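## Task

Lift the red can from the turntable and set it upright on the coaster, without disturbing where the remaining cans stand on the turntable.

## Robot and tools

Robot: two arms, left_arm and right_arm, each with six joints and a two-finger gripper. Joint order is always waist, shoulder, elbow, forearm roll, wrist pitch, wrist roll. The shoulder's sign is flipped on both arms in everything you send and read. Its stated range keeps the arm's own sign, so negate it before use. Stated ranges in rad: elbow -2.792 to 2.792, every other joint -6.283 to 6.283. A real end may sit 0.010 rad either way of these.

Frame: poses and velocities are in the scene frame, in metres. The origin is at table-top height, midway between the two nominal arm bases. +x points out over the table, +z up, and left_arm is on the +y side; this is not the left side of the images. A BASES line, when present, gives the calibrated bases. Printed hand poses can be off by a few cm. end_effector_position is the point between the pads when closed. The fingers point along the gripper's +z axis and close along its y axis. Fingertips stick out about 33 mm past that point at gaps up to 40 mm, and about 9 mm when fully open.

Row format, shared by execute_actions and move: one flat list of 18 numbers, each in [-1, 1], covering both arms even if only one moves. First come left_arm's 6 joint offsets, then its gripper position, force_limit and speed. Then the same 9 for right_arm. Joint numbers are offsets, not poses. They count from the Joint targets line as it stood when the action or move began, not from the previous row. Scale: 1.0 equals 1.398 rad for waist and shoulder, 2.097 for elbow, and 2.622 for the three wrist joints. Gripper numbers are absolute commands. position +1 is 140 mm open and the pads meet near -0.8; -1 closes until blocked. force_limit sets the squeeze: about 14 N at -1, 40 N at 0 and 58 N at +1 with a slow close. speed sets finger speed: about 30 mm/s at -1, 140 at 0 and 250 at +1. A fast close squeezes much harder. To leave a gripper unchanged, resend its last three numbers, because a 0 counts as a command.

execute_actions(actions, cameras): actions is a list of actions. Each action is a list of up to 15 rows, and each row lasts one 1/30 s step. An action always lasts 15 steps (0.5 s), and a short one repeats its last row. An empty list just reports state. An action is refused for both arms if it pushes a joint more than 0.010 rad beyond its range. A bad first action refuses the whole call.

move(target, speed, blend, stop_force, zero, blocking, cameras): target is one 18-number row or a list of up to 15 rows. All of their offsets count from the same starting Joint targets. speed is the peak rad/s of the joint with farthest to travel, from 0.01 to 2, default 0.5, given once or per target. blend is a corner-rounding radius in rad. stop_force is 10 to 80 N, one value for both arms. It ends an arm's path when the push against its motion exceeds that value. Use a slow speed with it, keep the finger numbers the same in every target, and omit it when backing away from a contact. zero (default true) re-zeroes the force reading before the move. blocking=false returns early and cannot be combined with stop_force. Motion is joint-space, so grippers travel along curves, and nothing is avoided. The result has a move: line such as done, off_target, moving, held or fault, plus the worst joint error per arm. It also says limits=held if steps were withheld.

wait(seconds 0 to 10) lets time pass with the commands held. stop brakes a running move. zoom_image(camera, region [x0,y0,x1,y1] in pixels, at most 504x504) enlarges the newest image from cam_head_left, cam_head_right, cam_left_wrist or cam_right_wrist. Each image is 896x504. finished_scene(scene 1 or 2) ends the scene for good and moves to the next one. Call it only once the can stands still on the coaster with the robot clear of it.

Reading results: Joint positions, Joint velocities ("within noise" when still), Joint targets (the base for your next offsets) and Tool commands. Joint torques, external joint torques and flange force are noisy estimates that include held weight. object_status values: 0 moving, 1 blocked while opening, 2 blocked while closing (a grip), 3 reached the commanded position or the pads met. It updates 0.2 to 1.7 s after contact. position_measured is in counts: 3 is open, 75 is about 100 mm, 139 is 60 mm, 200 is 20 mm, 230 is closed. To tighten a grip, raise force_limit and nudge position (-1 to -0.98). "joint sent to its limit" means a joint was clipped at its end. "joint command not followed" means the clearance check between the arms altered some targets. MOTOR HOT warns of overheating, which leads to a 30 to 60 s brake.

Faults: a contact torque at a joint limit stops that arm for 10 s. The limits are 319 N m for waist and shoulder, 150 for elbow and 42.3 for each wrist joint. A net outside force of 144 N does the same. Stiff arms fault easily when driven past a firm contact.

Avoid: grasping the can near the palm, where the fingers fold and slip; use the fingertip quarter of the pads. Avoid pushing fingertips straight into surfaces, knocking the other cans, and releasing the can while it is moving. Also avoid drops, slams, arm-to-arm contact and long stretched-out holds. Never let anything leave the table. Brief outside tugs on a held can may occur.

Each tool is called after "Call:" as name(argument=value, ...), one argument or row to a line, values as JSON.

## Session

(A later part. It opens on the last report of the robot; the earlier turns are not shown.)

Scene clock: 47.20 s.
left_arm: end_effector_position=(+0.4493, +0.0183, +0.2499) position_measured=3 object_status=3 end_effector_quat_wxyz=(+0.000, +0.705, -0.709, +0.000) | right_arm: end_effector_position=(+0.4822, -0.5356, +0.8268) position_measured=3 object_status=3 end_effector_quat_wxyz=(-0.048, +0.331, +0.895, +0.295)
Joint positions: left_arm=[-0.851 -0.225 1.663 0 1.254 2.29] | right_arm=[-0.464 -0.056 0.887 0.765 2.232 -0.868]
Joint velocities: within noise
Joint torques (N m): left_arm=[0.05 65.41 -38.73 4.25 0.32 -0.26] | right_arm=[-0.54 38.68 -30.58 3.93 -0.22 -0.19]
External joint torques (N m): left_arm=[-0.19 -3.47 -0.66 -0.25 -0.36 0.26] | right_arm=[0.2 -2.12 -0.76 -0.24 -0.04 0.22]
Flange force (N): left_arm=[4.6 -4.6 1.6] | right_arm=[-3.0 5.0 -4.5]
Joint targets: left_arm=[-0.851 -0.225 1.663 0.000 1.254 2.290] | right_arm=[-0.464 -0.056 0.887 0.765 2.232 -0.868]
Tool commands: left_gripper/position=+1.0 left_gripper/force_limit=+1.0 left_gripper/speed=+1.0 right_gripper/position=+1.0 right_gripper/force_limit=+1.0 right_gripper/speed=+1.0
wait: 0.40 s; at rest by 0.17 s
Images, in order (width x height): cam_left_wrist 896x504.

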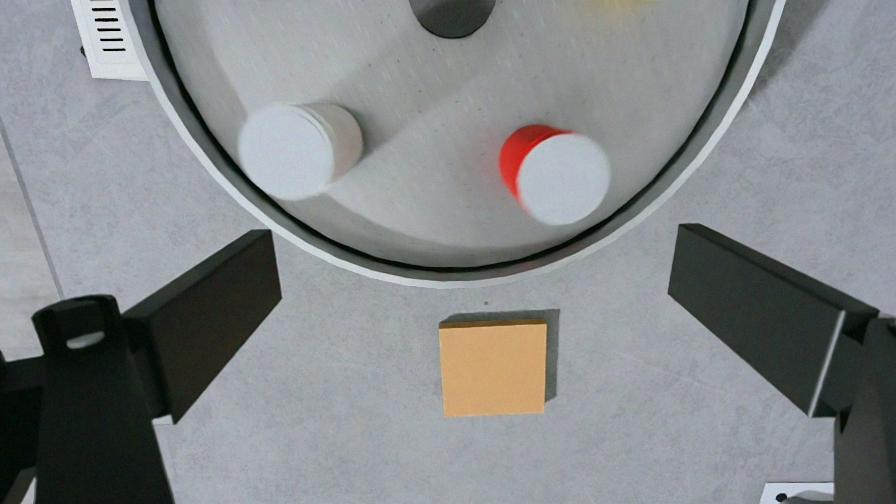

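Call:
move(
  target=[0.00541,-0.03098,0.02825,0,-0.03927,0,1,1,1,0,0,0,0,0,0,1,1,1],
  speed=0.4,
  cameras=["cam_left_wrist"],
)

Call:
wait(
  seconds=0.4,
  cameras=["cam_left_wrist"],
)

Call:
wait(
  seconds=0.4,
  cameras=["cam_left_wrist"],
)

Call:
wait(
  seconds=0.4,
  cameras=["cam_left_wrist"],
)

Scene clock: 52.97 s.
left_arm: end_effector_position=(+0.4566, +0.0177, +0.1899) position_measured=3 object_status=3 end_effector_quat_wxyz=(+0.000, +0.707, -0.707, +0.000) | right_arm: end_effector_position=(+0.4822, -0.5356, +0.8268) position_measured=3 object_status=3 end_effector_quat_wxyz=(-0.048, +0.331, +0.895, +0.295)
Joint positions: left_arm=[-0.844 -0.269 1.722 0 1.151 2.29] | right_arm=[-0.464 -0.056 0.887 0.765 2.232 -0.868]
Joint velocities: within noise
Joint torques (N m): left_arm=[0.12 68.06 -36.91 4.11 0.37 -0.27] | right_arm=[-0.24 38.61 -30.59 3.92 -0.25 -0.22]
External joint torques (N m): left_arm=[-0.11 -2.82 -1.06 -0.25 -0.41 0.27] | right_arm=[0.31 -1.69 -0.83 -0.23 -0.02 0.24]
Flange force (N): left_arm=[4.2 -4.4 1.4] | right_arm=[-2.5 4.9 -4.2]
Joint targets: left_arm=[-0.844 -0.269 1.722 0.000 1.151 2.290] | right_arm=[-0.464 -0.056 0.887 0.765 2.232 -0.868]
move: done
Images, in order (width x height): cam_left_wrist 896x504.

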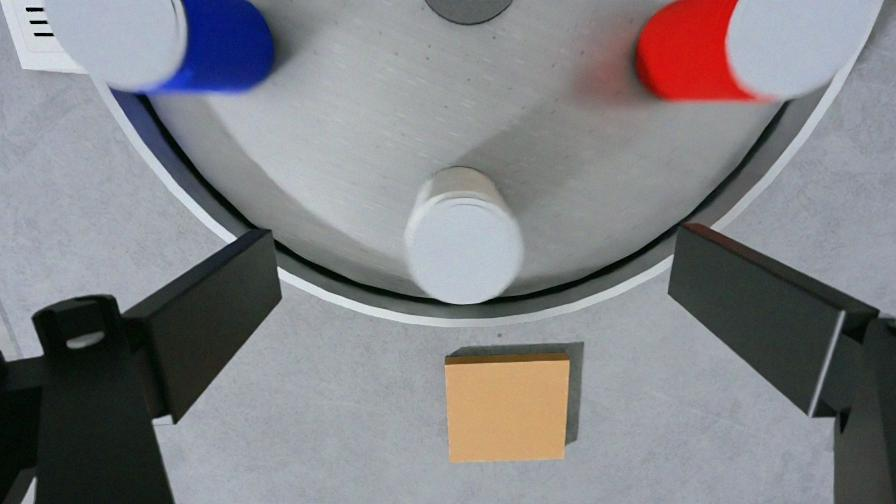

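Scene clock: 53.37 s.
left_arm: end_effector_position=(+0.4566, +0.0177, +0.1899) position_measured=3 object_status=3 end_effector_quat_wxyz=(+0.000, +0.707, -0.707, +0.000) | right_arm: end_effector_position=(+0.4822, -0.5356, +0.8268) position_measured=3 object_status=3 end_effector_quat_wxyz=(-0.048, +0.331, +0.895, +0.295)
Joint positions: left_arm=[-0.844 -0.269 1.722 0 1.151 2.29] | right_arm=[-0.464 -0.056 0.887 0.765 2.232 -0.868]
Joint velocities: within noise
Joint torques (N m): left_arm=[0.27 68.39 -37.22 4.08 0.34 -0.26] | right_arm=[-0.22 38.7 -30.75 3.89 -0.22 -0.21]
External joint torques (N m): left_arm=[-0.39 -3.54 -0.67 -0.24 -0.39 0.26] | right_arm=[0.39 -1.17 -0.85 -0.19 -0.04 0.23]
Flange force (N): left_arm=[4.7 -4.3 2.3] | right_arm=[-1.8 4.5 -3.5]
Joint targets: left_arm=[-0.844 -0.269 1.722 0.000 1.151 2.290] | right_arm=[-0.464 -0.056 0.887 0.765 2.232 -0.868]
Tool commands: left_gripper/position=+1.0 left_gripper/force_limit=+1.0 left_gripper/speed=+1.0 right_gripper/position=+1.0 right_gripper/force_limit=+1.0 right_gripper/speed=+1.0
wait: 0.40 s; at rest by 0.17 s
Images, in order (width x height): cam_left_wrist 896x504.

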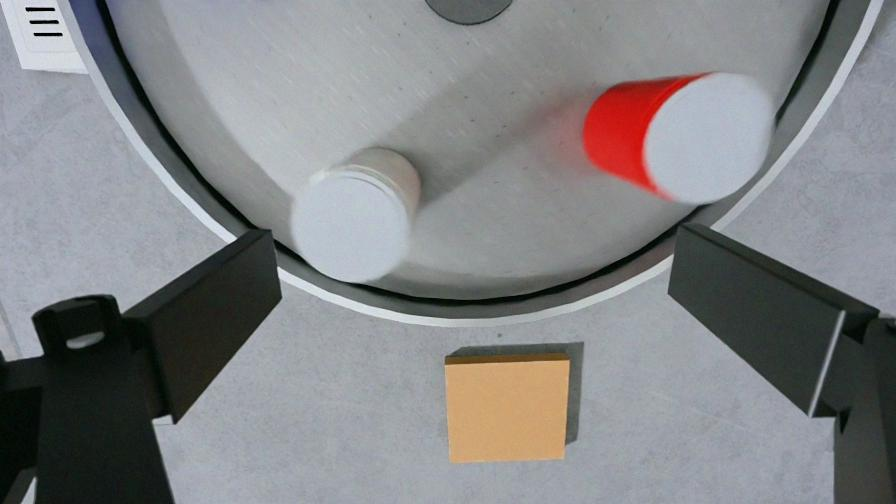

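Scene clock: 53.77 s.
left_arm: end_effector_position=(+0.4566, +0.0177, +0.1899) position_measured=3 object_status=3 end_effector_quat_wxyz=(+0.000, +0.707, -0.707, +0.000) | right_arm: end_effector_position=(+0.4822, -0.5356, +0.8268) position_measured=3 object_status=3 end_effector_quat_wxyz=(-0.048, +0.331, +0.895, +0.295)
Joint positions: left_arm=[-0.844 -0.269 1.722 0 1.151 2.29] | right_arm=[-0.464 -0.056 0.887 0.765 2.232 -0.868]
Joint velocities: within noise
Joint torques (N m): left_arm=[0.13 68.48 -37.3 4.07 0.35 -0.29] | right_arm=[-0.02 38.58 -30.76 3.9 -0.21 -0.19]
External joint torques (N m): left_arm=[-0.05 -2.46 -0.86 -0.19 -0.39 0.29] | right_arm=[-0.13 -1.21 -0.83 -0.18 -0.05 0.22]
Flange force (N): left_arm=[3.5 -3.9 1.4] | right_arm=[-2.0 3.6 -4.1]
Joint targets: left_arm=[-0.844 -0.269 1.722 0.000 1.151 2.290] | right_arm=[-0.464 -0.056 0.887 0.765 2.232 -0.868]
Tool commands: left_gripper/position=+1.0 left_gripper/force_limit=+1.0 left_gripper/speed=+1.0 right_gripper/position=+1.0 right_gripper/force_limit=+1.0 right_gripper/speed=+1.0
wait: 0.40 s; at rest by 0.17 s
Images, in order (width x height): cam_left_wrist 896x504.

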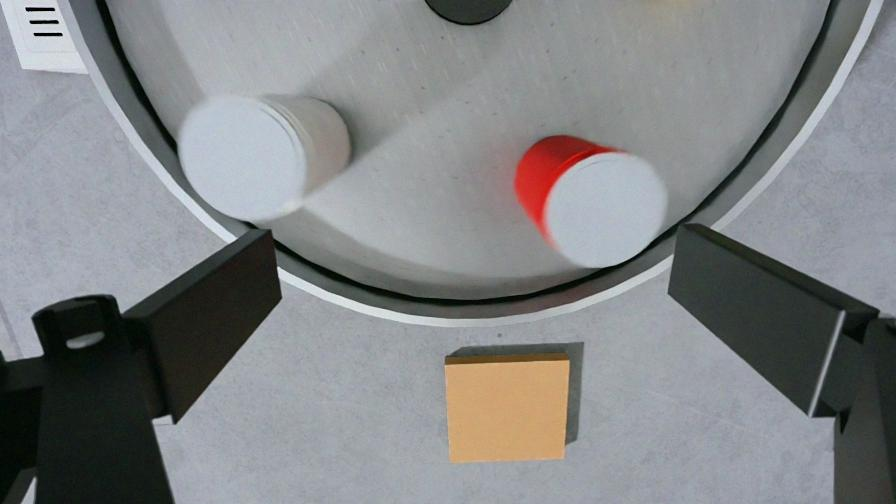

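Scene clock: 54.17 s.
left_arm: end_effector_position=(+0.4566, +0.0177, +0.1899) position_measured=3 object_status=3 end_effector_quat_wxyz=(+0.000, +0.707, -0.707, +0.000) | right_arm: end_effector_position=(+0.4822, -0.5356, +0.8268) position_measured=3 object_status=3 end_effector_quat_wxyz=(-0.048, +0.331, +0.895, +0.295)
Joint positions: left_arm=[-0.844 -0.269 1.722 0 1.151 2.29] | right_arm=[-0.464 -0.056 0.887 0.765 2.232 -0.868]
Joint velocities: within noise
Joint torques (N m): left_arm=[0.03 68.28 -37.17 4.09 0.3 -0.29] | right_arm=[0.03 38.69 -30.61 3.92 -0.24 -0.23]
External joint torques (N m): left_arm=[-0.1 -3.27 -0.76 -0.23 -0.35 0.29] | right_arm=[0.04 -1.99 -0.73 -0.24 -0.03 0.26]
Flange force (N): left_arm=[4.3 -4.5 2.0] | right_arm=[-2.9 4.6 -4.5]
Joint targets: left_arm=[-0.844 -0.269 1.722 0.000 1.151 2.290] | right_arm=[-0.464 -0.056 0.887 0.765 2.232 -0.868]
Tool commands: left_gripper/position=+1.0 left_gripper/force_limit=+1.0 left_gripper/speed=+1.0 right_gripper/position=+1.0 right_gripper/force_limit=+1.0 right_gripper/speed=+1.0
wait: 0.40 s; at rest by 0.17 s
Images, in order (width x height): cam_left_wrist 896x504.

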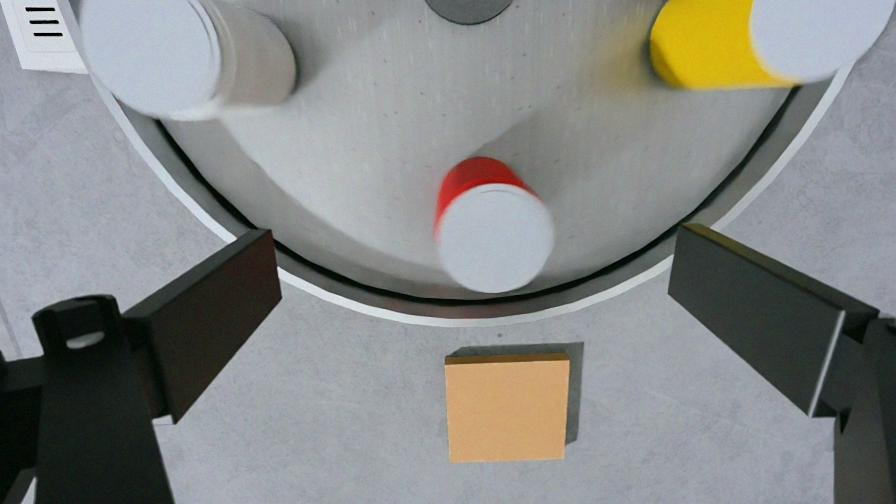

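Call:
zoom_image(
  camera="cam_left_wrist",
  region=[400, 130, 600, 330],
)

Call:
zoom_image(
  camera="cam_left_wrist",
  region=[200, 180, 704, 464],
)

Scaled by 2.520.

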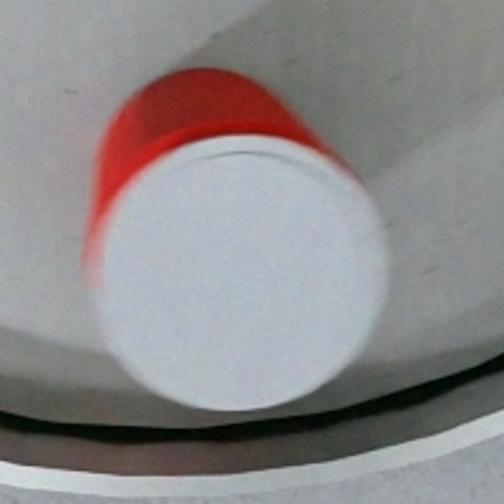

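Scaled by 1.000.

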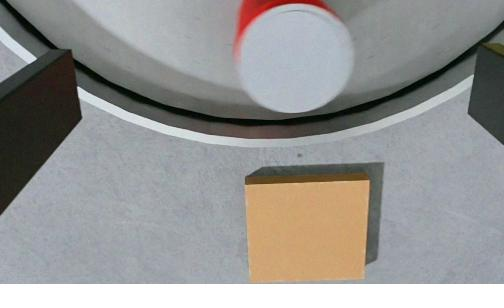

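Call:
wait(
  seconds=0,
  cameras=["cam_head_left", "cam_head_right", "cam_left_wrist"],
)

Call:
zoom_image(
  camera="cam_head_left",
  region=[340, 290, 610, 480],
)

Call:
zoom_image(
  camera="cam_head_right",
  region=[340, 290, 610, 480],
)

Scene clock: 68.80 s.
left_arm: end_effector_position=(+0.4566, +0.0177, +0.1899) position_measured=3 object_status=3 end_effector_quat_wxyz=(+0.000, +0.707, -0.707, +0.000) | right_arm: end_effector_position=(+0.4822, -0.5356, +0.8268) position_measured=3 object_status=3 end_effector_quat_wxyz=(-0.048, +0.331, +0.895, +0.295)
Joint positions: left_arm=[-0.844 -0.269 1.722 0 1.151 2.29] | right_arm=[-0.464 -0.056 0.887 0.765 2.232 -0.868]
Joint velocities: within noise
Joint torques (N m): left_arm=[0.36 68.52 -37.2 4.08 0.32 -0.23] | right_arm=[-0.45 39.13 -30.8 3.87 -0.22 -0.17]
External joint torques (N m): left_arm=[-0.46 -3.26 -0.84 -0.21 -0.36 0.23] | right_arm=[0.58 -1.63 -0.81 -0.16 -0.03 0.2]
Flange force (N): left_arm=[4.8 -4.2 1.9] | right_arm=[-2.3 5.2 -3.8]
Joint targets: left_arm=[-0.844 -0.269 1.722 0.000 1.151 2.290] | right_arm=[-0.464 -0.056 0.887 0.765 2.232 -0.868]
Tool commands: left_gripper/position=+1.0 left_gripper/force_limit=+1.0 left_gripper/speed=+1.0 right_gripper/position=+1.0 right_gripper/force_limit=+1.0 right_gripper/speed=+1.0
Images, in order (width x height): cam_head_left 896x504, cam_head_right 896x504, cam_left_wrist 896x504.

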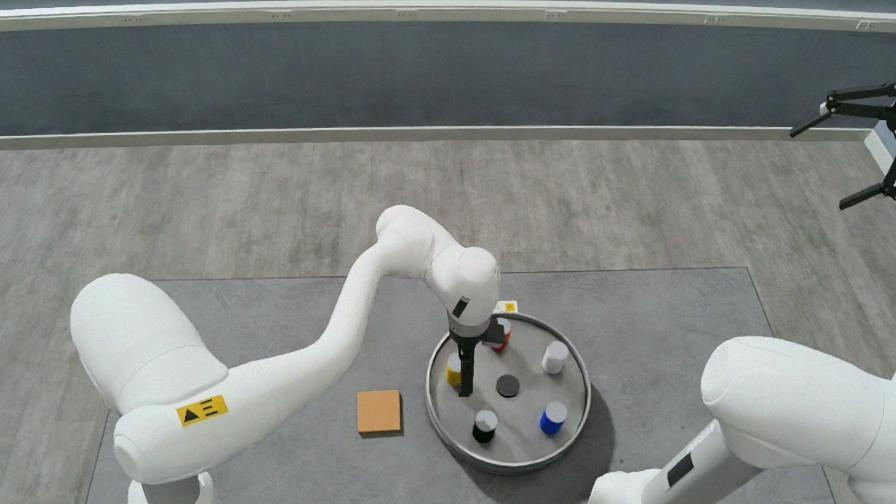

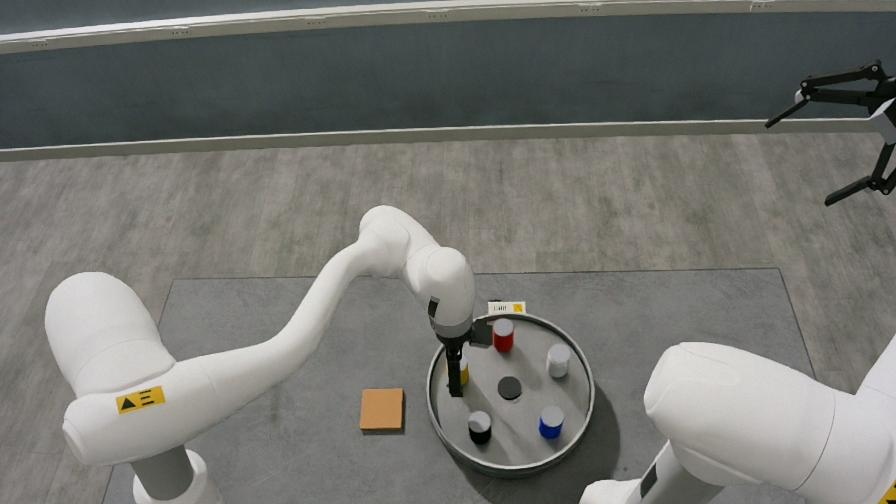

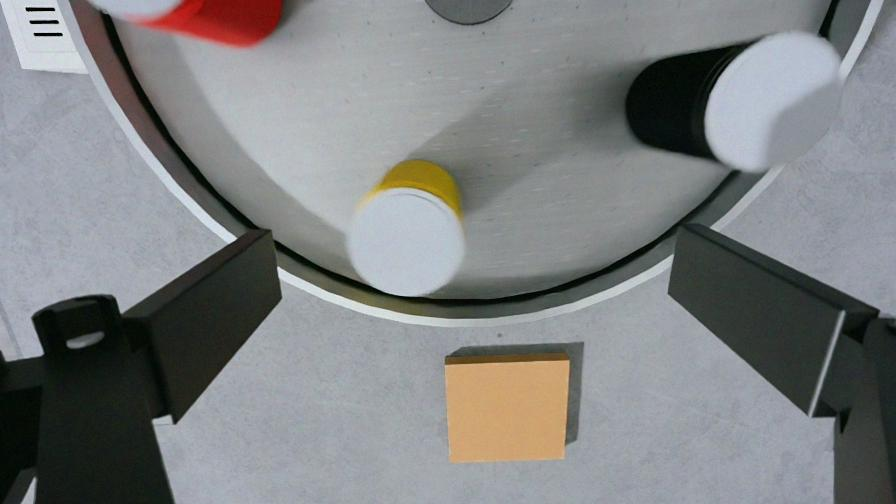

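Scaled by 1.867.

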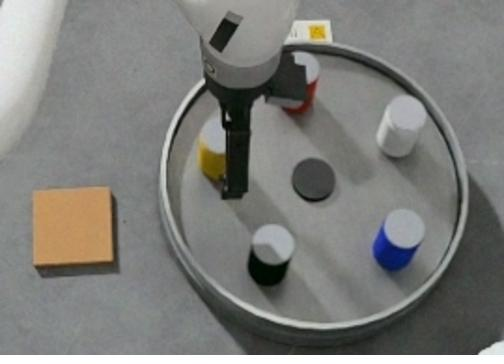

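Scaled by 1.867.

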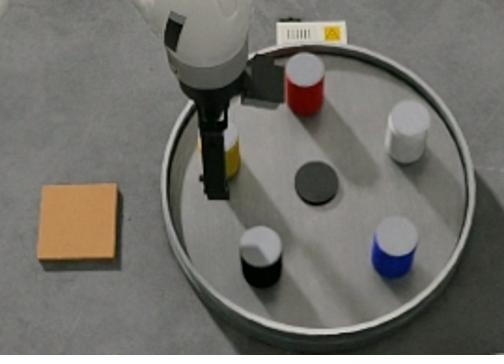

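Call:
move(
  target=[0.00205,-0.00701,0.00758,0,-0.00995,0.00094,1,1,1,0,0,0,0,0,0,1,1,1],
  speed=0.3,
  cameras=["cam_left_wrist"],
)

Call:
zoom_image(
  camera="cam_left_wrist",
  region=[250, 0, 754, 284],
)

Call:
wait(
  seconds=0.5,
  cameras=["cam_left_wrist", "cam_head_left", "cam_head_right"],
)

Call:
zoom_image(
  camera="cam_left_wrist",
  region=[250, 0, 754, 284],
)

Scene clock: 72.17 s.
left_arm: end_effector_position=(+0.4580, +0.0191, +0.1752) position_measured=3 object_status=3 end_effector_quat_wxyz=(+0.000, +0.708, -0.707, +0.000) | right_arm: end_effector_position=(+0.4822, -0.5356, +0.8268) position_measured=3 object_status=3 end_effector_quat_wxyz=(-0.048, +0.331, +0.895, +0.295)
Joint positions: left_arm=[-0.841 -0.278 1.738 0 1.125 2.293] | right_arm=[-0.464 -0.056 0.887 0.765 2.232 -0.868]
Joint velocities: within noise
Joint torques (N m): left_arm=[0.07 68.92 -36.72 4.05 0.33 -0.27] | right_arm=[-0.24 38.82 -30.68 3.89 -0.24 -0.22]
External joint torques (N m): left_arm=[-0.09 -3.46 -0.73 -0.23 -0.38 0.27] | right_arm=[0.33 -1.48 -0.87 -0.18 -0.02 0.24]
Flange force (N): left_arm=[4.4 -4.6 2.3] | right_arm=[-2.2 4.8 -4.1]
Joint targets: left_arm=[-0.841 -0.278 1.738 0.000 1.125 2.293] | right_arm=[-0.464 -0.056 0.887 0.765 2.232 -0.868]
move: done
Images, in order (width x height): cam_left_wrist 896x504.

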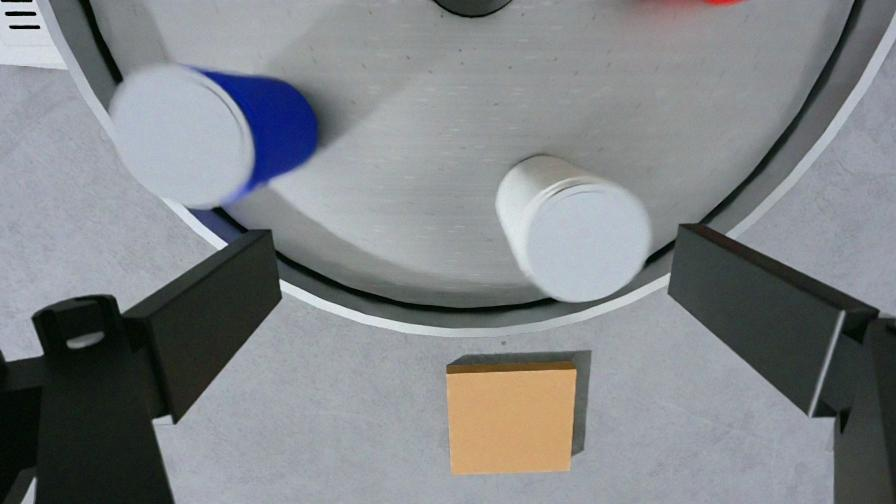

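Scaled by 1.000.

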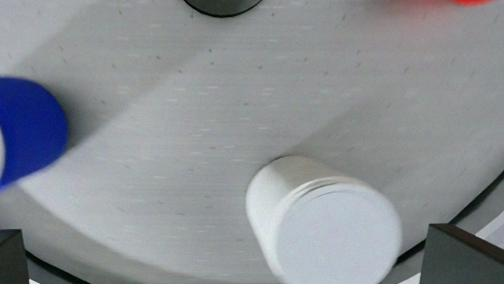

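Scene clock: 72.67 s.
left_arm: end_effector_position=(+0.4580, +0.0191, +0.1752) position_measured=3 object_status=3 end_effector_quat_wxyz=(+0.000, +0.708, -0.707, +0.000) | right_arm: end_effector_position=(+0.4822, -0.5356, +0.8268) position_measured=3 object_status=3 end_effector_quat_wxyz=(-0.048, +0.331, +0.895, +0.295)
Joint positions: left_arm=[-0.841 -0.278 1.738 0 1.125 2.293] | right_arm=[-0.464 -0.056 0.887 0.765 2.232 -0.868]
Joint velocities: within noise
Joint torques (N m): left_arm=[0.09 69.08 -36.73 4.02 0.32 -0.27] | right_arm=[-0.15 38.58 -30.53 3.91 -0.23 -0.22]
External joint torques (N m): left_arm=[-0.15 -3.44 -0.79 -0.2 -0.36 0.27] | right_arm=[0.01 -1.58 -0.94 -0.21 -0.03 0.25]
Flange force (N): left_arm=[4.5 -4.6 2.2] | right_arm=[-2.5 4.5 -4.7]
Joint targets: left_arm=[-0.841 -0.278 1.738 0.000 1.125 2.293] | right_arm=[-0.464 -0.056 0.887 0.765 2.232 -0.868]
Tool commands: left_gripper/position=+1.0 left_gripper/force_limit=+1.0 left_gripper/speed=+1.0 right_gripper/position=+1.0 right_gripper/force_limit=+1.0 right_gripper/speed=+1.0
wait: 0.50 s; at rest by 0.17 s
Images, in order (width x height): cam_head_left 896x504, cam_head_right 896x504, cam_left_wrist 896x504.

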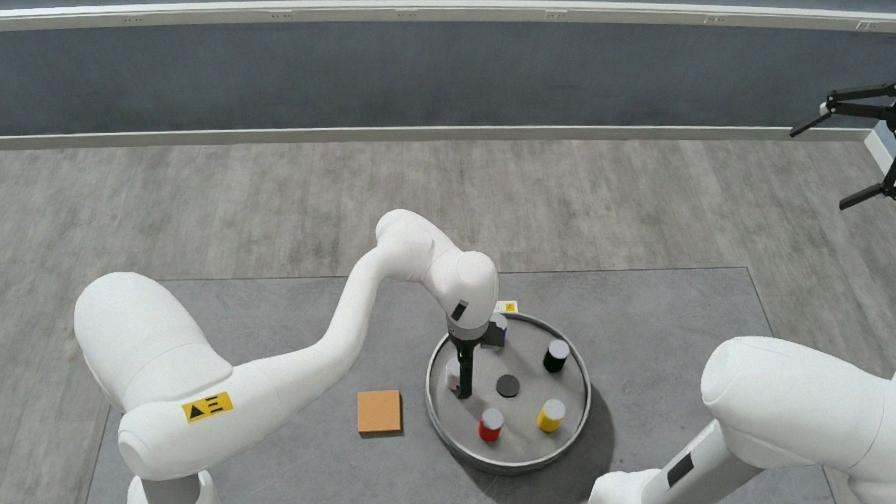

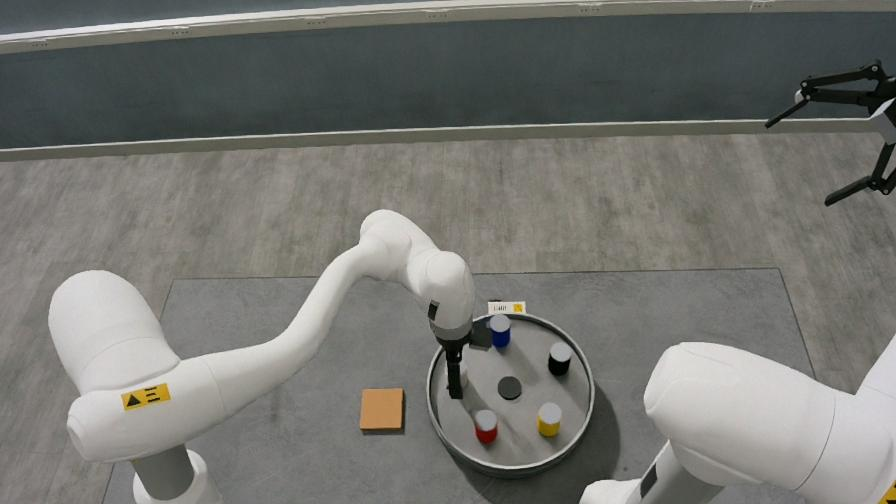

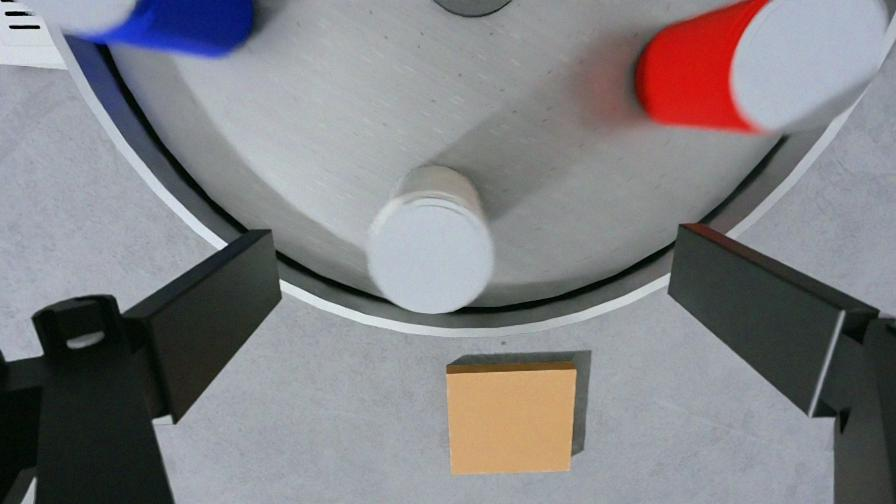

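Scaled by 1.000.

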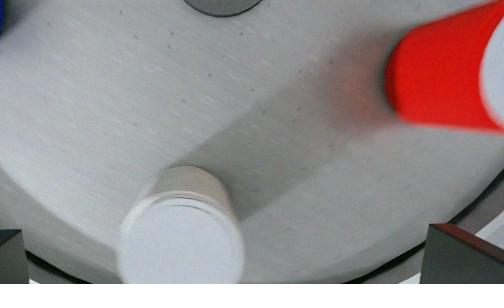

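Call:
execute_actions(
  actions=[],
  cameras=["cam_head_left", "cam_left_wrist"],
)

Scene clock: 75.20 s.
left_arm: end_effector_position=(+0.4580, +0.0191, +0.1752) position_measured=3 object_status=3 end_effector_quat_wxyz=(+0.000, +0.708, -0.707, +0.000) | right_arm: end_effector_position=(+0.4822, -0.5356, +0.8268) position_measured=3 object_status=3 end_effector_quat_wxyz=(-0.048, +0.331, +0.895, +0.295)
Joint positions: left_arm=[-0.841 -0.278 1.738 0 1.125 2.293] | right_arm=[-0.464 -0.056 0.887 0.765 2.232 -0.868]
Joint velocities: within noise
Joint torques (N m): left_arm=[0.09 68.69 -36.84 4.02 0.32 -0.27] | right_arm=[0.03 38.81 -30.81 3.89 -0.23 -0.2]
External joint torques (N m): left_arm=[-0.18 -3.56 -0.56 -0.22 -0.37 0.27] | right_arm=[-0.12 -1.36 -0.81 -0.18 -0.03 0.22]
Flange force (N): left_arm=[4.3 -4.4 2.6] | right_arm=[-2.2 3.7 -4.2]
Joint targets: left_arm=[-0.841 -0.278 1.738 0.000 1.125 2.293] | right_arm=[-0.464 -0.056 0.887 0.765 2.232 -0.868]
Tool commands: left_gripper/position=+1.0 left_gripper/force_limit=+1.0 left_gripper/speed=+1.0 right_gripper/position=+1.0 right_gripper/force_limit=+1.0 right_gripper/speed=+1.0
Images, in order (width x height): cam_head_left 896x504, cam_left_wrist 896x504.

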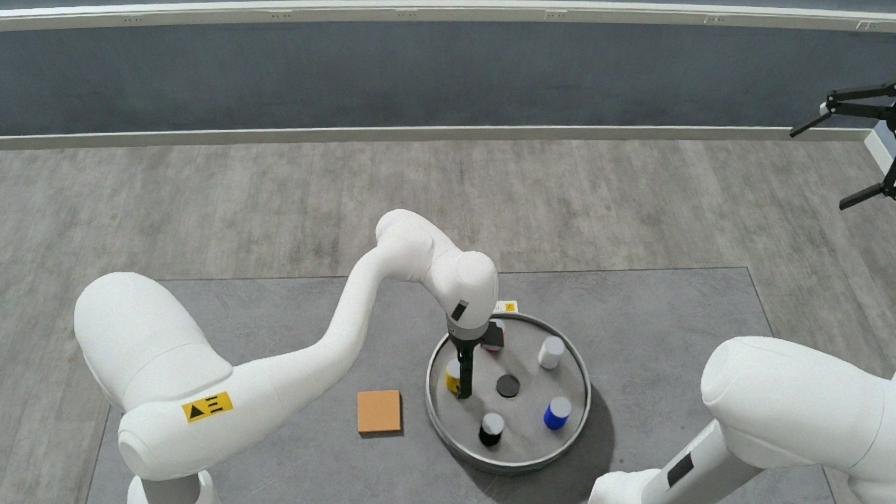

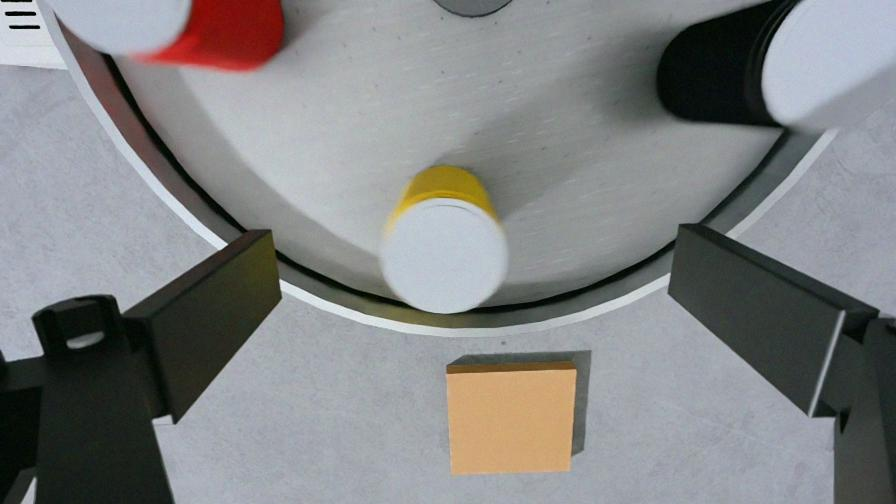

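Call:
wait(
  seconds=3.0,
  cameras=["cam_left_wrist"],
)

Call:
wait(
  seconds=0.5,
  cameras=["cam_left_wrist"],
)

Call:
wait(
  seconds=0.5,
  cameras=["cam_left_wrist"],
)

Call:
wait(
  seconds=0.5,
  cameras=["cam_left_wrist"],
)

Scene clock: 79.47 s.
left_arm: end_effector_position=(+0.4580, +0.0191, +0.1752) position_measured=3 object_status=3 end_effector_quat_wxyz=(+0.000, +0.708, -0.707, +0.000) | right_arm: end_effector_position=(+0.4822, -0.5356, +0.8268) position_measured=3 object_status=3 end_effector_quat_wxyz=(-0.048, +0.331, +0.895, +0.295)
Joint positions: left_arm=[-0.841 -0.278 1.738 0 1.125 2.293] | right_arm=[-0.464 -0.056 0.887 0.765 2.232 -0.868]
Joint velocities: within noise
Joint torques (N m): left_arm=[0.1 68.9 -36.84 4.02 0.35 -0.29] | right_arm=[-0.17 38.73 -30.66 3.91 -0.23 -0.23]
External joint torques (N m): left_arm=[0 -2.64 -0.82 -0.19 -0.39 0.29] | right_arm=[0.23 -1.59 -0.83 -0.21 -0.04 0.26]
Flange force (N): left_arm=[3.5 -4.0 1.7] | right_arm=[-2.4 4.7 -4.1]
Joint targets: left_arm=[-0.841 -0.278 1.738 0.000 1.125 2.293] | right_arm=[-0.464 -0.056 0.887 0.765 2.232 -0.868]
Tool commands: left_gripper/position=+1.0 left_gripper/force_limit=+1.0 left_gripper/speed=+1.0 right_gripper/position=+1.0 right_gripper/force_limit=+1.0 right_gripper/speed=+1.0
wait: 3.00 s; at rest from the start
Images, in order (width x height): cam_left_wrist 896x504.

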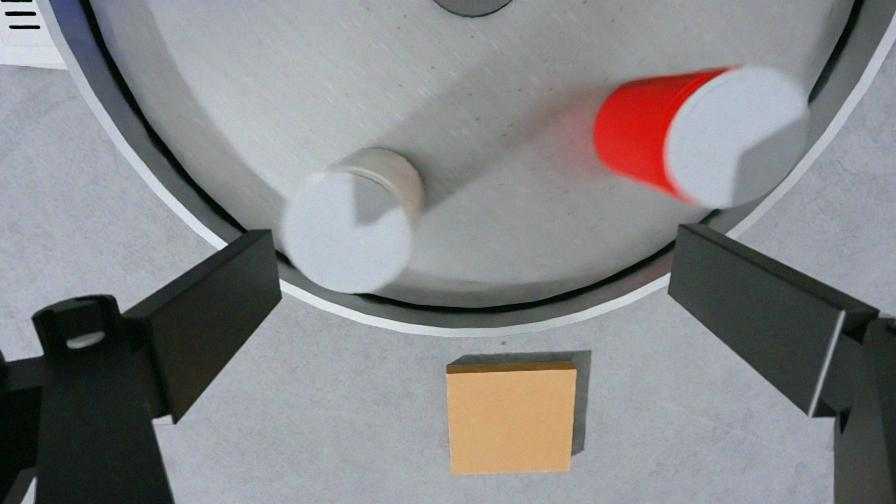

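Scene clock: 79.97 s.
left_arm: end_effector_position=(+0.4580, +0.0191, +0.1752) position_measured=3 object_status=3 end_effector_quat_wxyz=(+0.000, +0.708, -0.707, +0.000) | right_arm: end_effector_position=(+0.4822, -0.5356, +0.8268) position_measured=3 object_status=3 end_effector_quat_wxyz=(-0.048, +0.331, +0.895, +0.295)
Joint positions: left_arm=[-0.841 -0.278 1.738 0 1.125 2.293] | right_arm=[-0.464 -0.056 0.887 0.765 2.232 -0.868]
Joint velocities: within noise
Joint torques (N m): left_arm=[0.11 68.77 -36.81 4.03 0.35 -0.26] | right_arm=[-0.3 38.7 -30.67 3.93 -0.24 -0.2]
External joint torques (N m): left_arm=[-0.12 -3.56 -0.6 -0.22 -0.39 0.26] | right_arm=[0.46 -1.06 -0.98 -0.21 -0.02 0.22]
Flange force (N): left_arm=[4.3 -4.5 2.6] | right_arm=[-1.8 4.7 -3.7]
Joint targets: left_arm=[-0.841 -0.278 1.738 0.000 1.125 2.293] | right_arm=[-0.464 -0.056 0.887 0.765 2.232 -0.868]
Tool commands: left_gripper/position=+1.0 left_gripper/force_limit=+1.0 left_gripper/speed=+1.0 right_gripper/position=+1.0 right_gripper/force_limit=+1.0 right_gripper/speed=+1.0
wait: 0.50 s; at rest by 0.17 s
Images, in order (width x height): cam_left_wrist 896x504.

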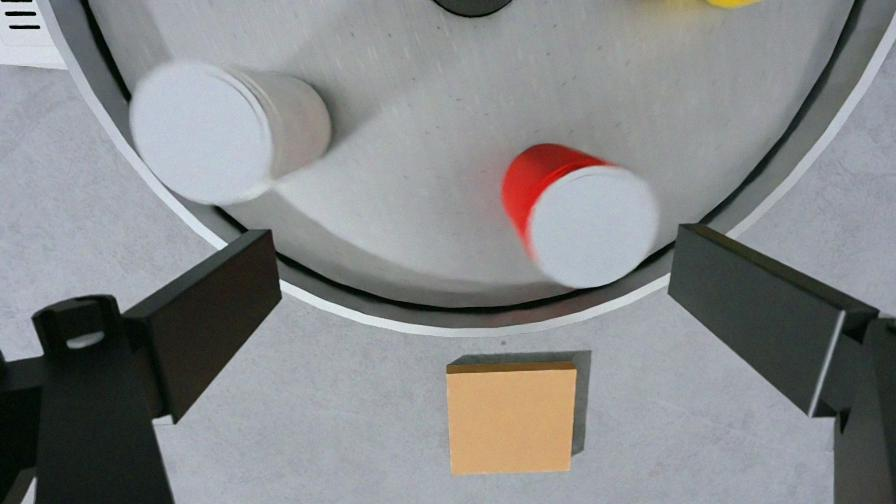

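Scene clock: 80.47 s.
left_arm: end_effector_position=(+0.4580, +0.0191, +0.1752) position_measured=3 object_status=3 end_effector_quat_wxyz=(+0.000, +0.708, -0.707, +0.000) | right_arm: end_effector_position=(+0.4822, -0.5356, +0.8268) position_measured=3 object_status=3 end_effector_quat_wxyz=(-0.048, +0.331, +0.895, +0.295)
Joint positions: left_arm=[-0.841 -0.278 1.738 0 1.125 2.293] | right_arm=[-0.464 -0.056 0.887 0.765 2.232 -0.868]
Joint velocities: within noise
Joint torques (N m): left_arm=[0.16 68.96 -36.81 4.01 0.32 -0.29] | right_arm=[-0.24 38.79 -30.72 3.88 -0.23 -0.21]
External joint torques (N m): left_arm=[-0.12 -2.77 -0.84 -0.19 -0.36 0.29] | right_arm=[0.13 -1.7 -0.77 -0.18 -0.03 0.23]
Flange force (N): left_arm=[3.8 -4.1 1.7] | right_arm=[-2.5 4.4 -4.2]
Joint targets: left_arm=[-0.841 -0.278 1.738 0.000 1.125 2.293] | right_arm=[-0.464 -0.056 0.887 0.765 2.232 -0.868]
Tool commands: left_gripper/position=+1.0 left_gripper/force_limit=+1.0 left_gripper/speed=+1.0 right_gripper/position=+1.0 right_gripper/force_limit=+1.0 right_gripper/speed=+1.0
wait: 0.50 s; at rest by 0.17 s
Images, in order (width x height): cam_left_wrist 896x504.

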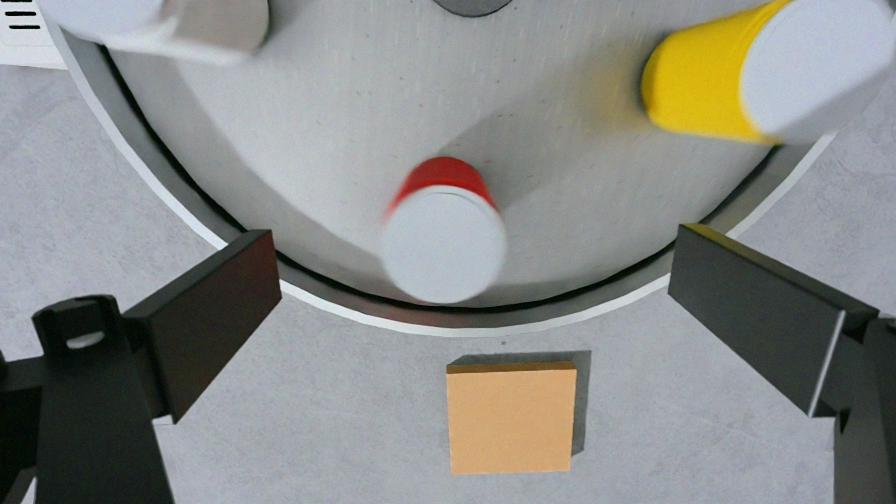

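Scene clock: 80.97 s.
left_arm: end_effector_position=(+0.4580, +0.0191, +0.1752) position_measured=3 object_status=3 end_effector_quat_wxyz=(+0.000, +0.708, -0.707, +0.000) | right_arm: end_effector_position=(+0.4822, -0.5356, +0.8268) position_measured=3 object_status=3 end_effector_quat_wxyz=(-0.048, +0.331, +0.895, +0.295)
Joint positions: left_arm=[-0.841 -0.278 1.738 0 1.125 2.293] | right_arm=[-0.464 -0.056 0.887 0.765 2.232 -0.868]
Joint velocities: within noise
Joint torques (N m): left_arm=[0 68.92 -36.75 4.02 0.31 -0.27] | right_arm=[-0.28 38.62 -30.74 3.95 -0.23 -0.2]
External joint torques (N m): left_arm=[-0.03 -3.48 -0.71 -0.21 -0.36 0.27] | right_arm=[0.45 -0.78 -0.98 -0.23 -0.02 0.22]
Flange force (N): left_arm=[4.3 -4.7 2.3] | right_arm=[-1.4 4.4 -3.4]
Joint targets: left_arm=[-0.841 -0.278 1.738 0.000 1.125 2.293] | right_arm=[-0.464 -0.056 0.887 0.765 2.232 -0.868]
Tool commands: left_gripper/position=+1.0 left_gripper/force_limit=+1.0 left_gripper/speed=+1.0 right_gripper/position=+1.0 right_gripper/force_limit=+1.0 right_gripper/speed=+1.0
wait: 0.50 s; at rest by 0.17 s
Images, in order (width x height): cam_left_wrist 896x504.

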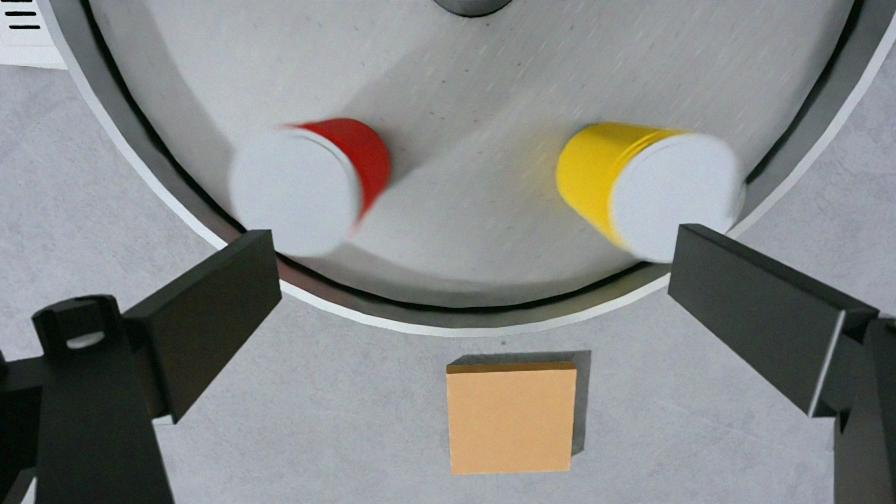

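Call:
move(
  target=[
    [-0.08901, 0.039561, 0.020681, 0, 0.004779, 0.285213, 1, 1, 1, 0, 0, 0, 0, 0, 0, 1, 1, 1],
  ],
  speed=0.6,
  cameras=["cam_left_wrist"],
)

Call:
wait(
  seconds=1.0,
  cameras=["cam_left_wrist"],
)

Call:
wait(
  seconds=1.0,
  cameras=["cam_left_wrist"],
)

Scene clock: 109.73 s.
left_arm: end_effector_position=(+0.3771, -0.0105, +0.1897) position_measured=3 object_status=3 end_effector_quat_wxyz=(+0.000, -0.343, +0.939, +0.000) | right_arm: end_effector_position=(+0.4822, -0.5356, +0.8268) position_measured=3 object_status=3 end_effector_quat_wxyz=(-0.048, +0.331, +0.895, +0.295)
Joint positions: left_arm=[-0.965 -0.223 1.781 0 1.138 3.04] | right_arm=[-0.464 -0.056 0.887 0.765 2.232 -0.868]
Joint velocities: within noise
Joint torques (N m): left_arm=[0.01 63.66 -36.87 4.03 0.34 -0.25] | right_arm=[-0.38 38.88 -30.6 3.89 -0.21 -0.19]
External joint torques (N m): left_arm=[-0.03 -3.15 -0.83 -0.21 -0.35 0.25] | right_arm=[0.38 -2.08 -0.78 -0.2 -0.06 0.21]
Flange force (N): left_arm=[0.0 -6.2 1.9] | right_arm=[-2.9 5.3 -4.3]
Joint targets: left_arm=[-0.965 -0.223 1.781 0.000 1.138 3.040] | right_arm=[-0.464 -0.056 0.887 0.765 2.232 -0.868]
move: done
Images, in order (width x height): cam_left_wrist 896x504.

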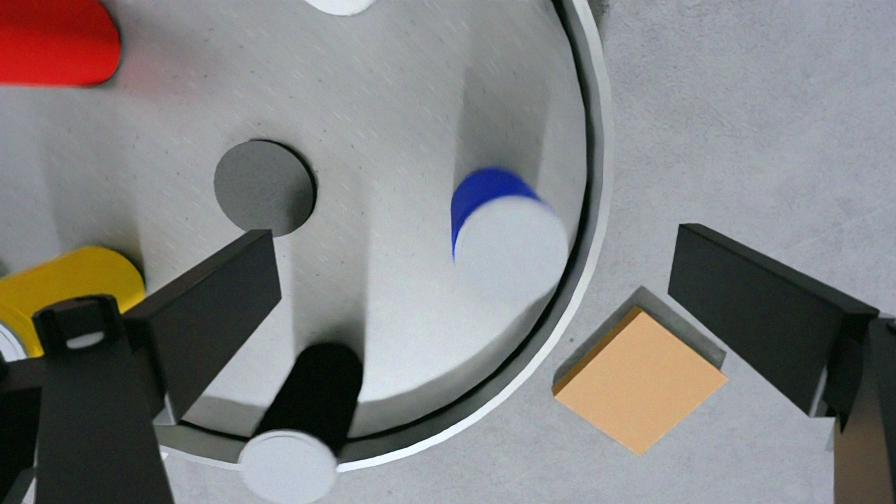

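Scene clock: 110.73 s.
left_arm: end_effector_position=(+0.3771, -0.0105, +0.1897) position_measured=3 object_status=3 end_effector_quat_wxyz=(+0.000, -0.343, +0.939, +0.000) | right_arm: end_effector_position=(+0.4822, -0.5356, +0.8268) position_measured=3 object_status=3 end_effector_quat_wxyz=(-0.048, +0.331, +0.895, +0.295)
Joint positions: left_arm=[-0.965 -0.223 1.781 0 1.138 3.04] | right_arm=[-0.464 -0.056 0.887 0.765 2.232 -0.868]
Joint velocities: within noise
Joint torques (N m): left_arm=[0.09 63.33 -36.97 4.06 0.36 -0.29] | right_arm=[-0.59 38.37 -30.7 3.89 -0.22 -0.16]
External joint torques (N m): left_arm=[-0.1 -3.08 -0.67 -0.24 -0.37 0.29] | right_arm=[0.37 -1.3 -0.79 -0.19 -0.04 0.18]
Flange force (N): left_arm=[0.0 -5.8 2.1] | right_arm=[-2.0 4.3 -3.5]
Joint targets: left_arm=[-0.965 -0.223 1.781 0.000 1.138 3.040] | right_arm=[-0.464 -0.056 0.887 0.765 2.232 -0.868]
Tool commands: left_gripper/position=+1.0 left_gripper/force_limit=+1.0 left_gripper/speed=+1.0 right_gripper/position=+1.0 right_gripper/force_limit=+1.0 right_gripper/speed=+1.0
wait: 1.00 s; at rest by 0.17 s
Images, in order (width x height): cam_left_wrist 896x504.

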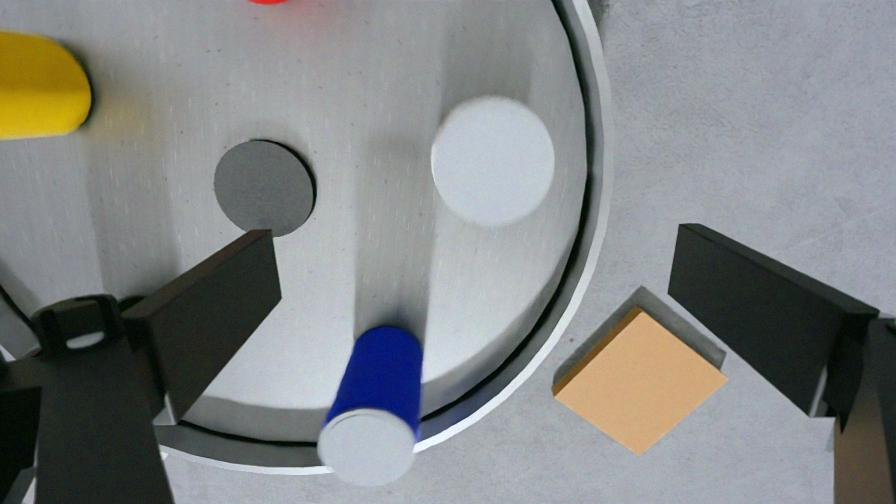

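Scene clock: 111.73 s.
left_arm: end_effector_position=(+0.3771, -0.0105, +0.1897) position_measured=3 object_status=3 end_effector_quat_wxyz=(+0.000, -0.343, +0.939, +0.000) | right_arm: end_effector_position=(+0.4822, -0.5356, +0.8268) position_measured=3 object_status=3 end_effector_quat_wxyz=(-0.048, +0.331, +0.895, +0.295)
Joint positions: left_arm=[-0.965 -0.223 1.781 0 1.138 3.04] | right_arm=[-0.464 -0.056 0.887 0.765 2.232 -0.868]
Joint velocities: within noise
Joint torques (N m): left_arm=[0.39 63.36 -37 4.04 0.36 -0.24] | right_arm=[-0.22 38.89 -30.7 3.9 -0.19 -0.2]
External joint torques (N m): left_arm=[-0.32 -2.91 -0.7 -0.21 -0.37 0.24] | right_arm=[0.12 -1.67 -0.84 -0.19 -0.06 0.22]
Flange force (N): left_arm=[0.4 -5.5 1.9] | right_arm=[-2.5 4.5 -4.3]
Joint targets: left_arm=[-0.965 -0.223 1.781 0.000 1.138 3.040] | right_arm=[-0.464 -0.056 0.887 0.765 2.232 -0.868]
Tool commands: left_gripper/position=+1.0 left_gripper/force_limit=+1.0 left_gripper/speed=+1.0 right_gripper/position=+1.0 right_gripper/force_limit=+1.0 right_gripper/speed=+1.0
wait: 1.00 s; at rest by 0.17 s
Images, in order (width x height): cam_left_wrist 896x504.

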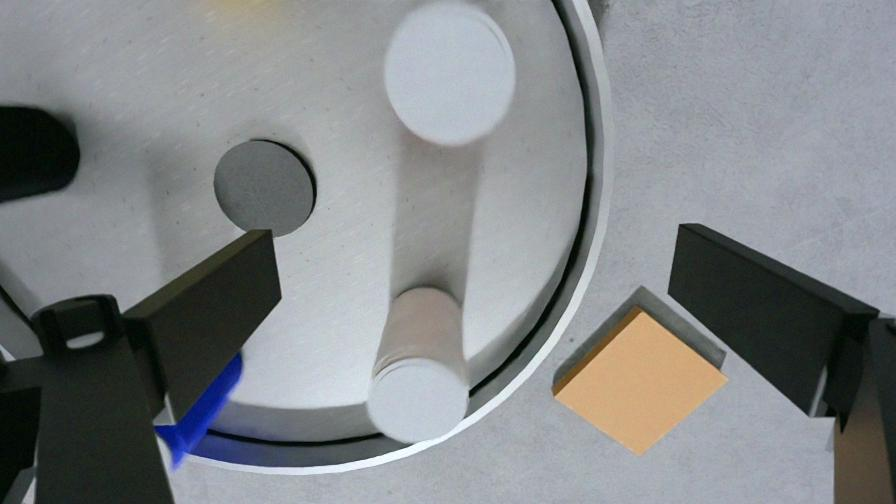

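Call:
wait(
  seconds=0,
  cameras=[],
)

Scene clock: 114.60 s.
left_arm: end_effector_position=(+0.3771, -0.0106, +0.1897) position_measured=3 object_status=3 end_effector_quat_wxyz=(+0.000, -0.343, +0.939, +0.000) | right_arm: end_effector_position=(+0.4822, -0.5356, +0.8268) position_measured=3 object_status=3 end_effector_quat_wxyz=(-0.048, +0.331, +0.895, +0.295)
Joint positions: left_arm=[-0.965 -0.223 1.781 0 1.138 3.04] | right_arm=[-0.464 -0.056 0.887 0.765 2.232 -0.868]
Joint velocities: within noise
Joint torques (N m): left_arm=[0.06 63.3 -37.02 4.05 0.36 -0.28] | right_arm=[-0.12 38.71 -30.7 3.89 -0.28 -0.22]
External joint torques (N m): left_arm=[-0.12 -3.52 -0.5 -0.24 -0.37 0.28] | right_arm=[0.36 -1.14 -0.92 -0.18 0.02 0.24]
Flange force (N): left_arm=[0.1 -6.1 2.6] | right_arm=[-1.8 4.6 -3.9]
Joint targets: left_arm=[-0.965 -0.223 1.781 0.000 1.138 3.040] | right_arm=[-0.464 -0.056 0.887 0.765 2.232 -0.868]
Tool commands: left_gripper/position=+1.0 left_gripper/force_limit=+1.0 left_gripper/speed=+1.0 right_gripper/position=+1.0 right_gripper/force_limit=+1.0 right_gripper/speed=+1.0
No camera images: "cameras" was empty.


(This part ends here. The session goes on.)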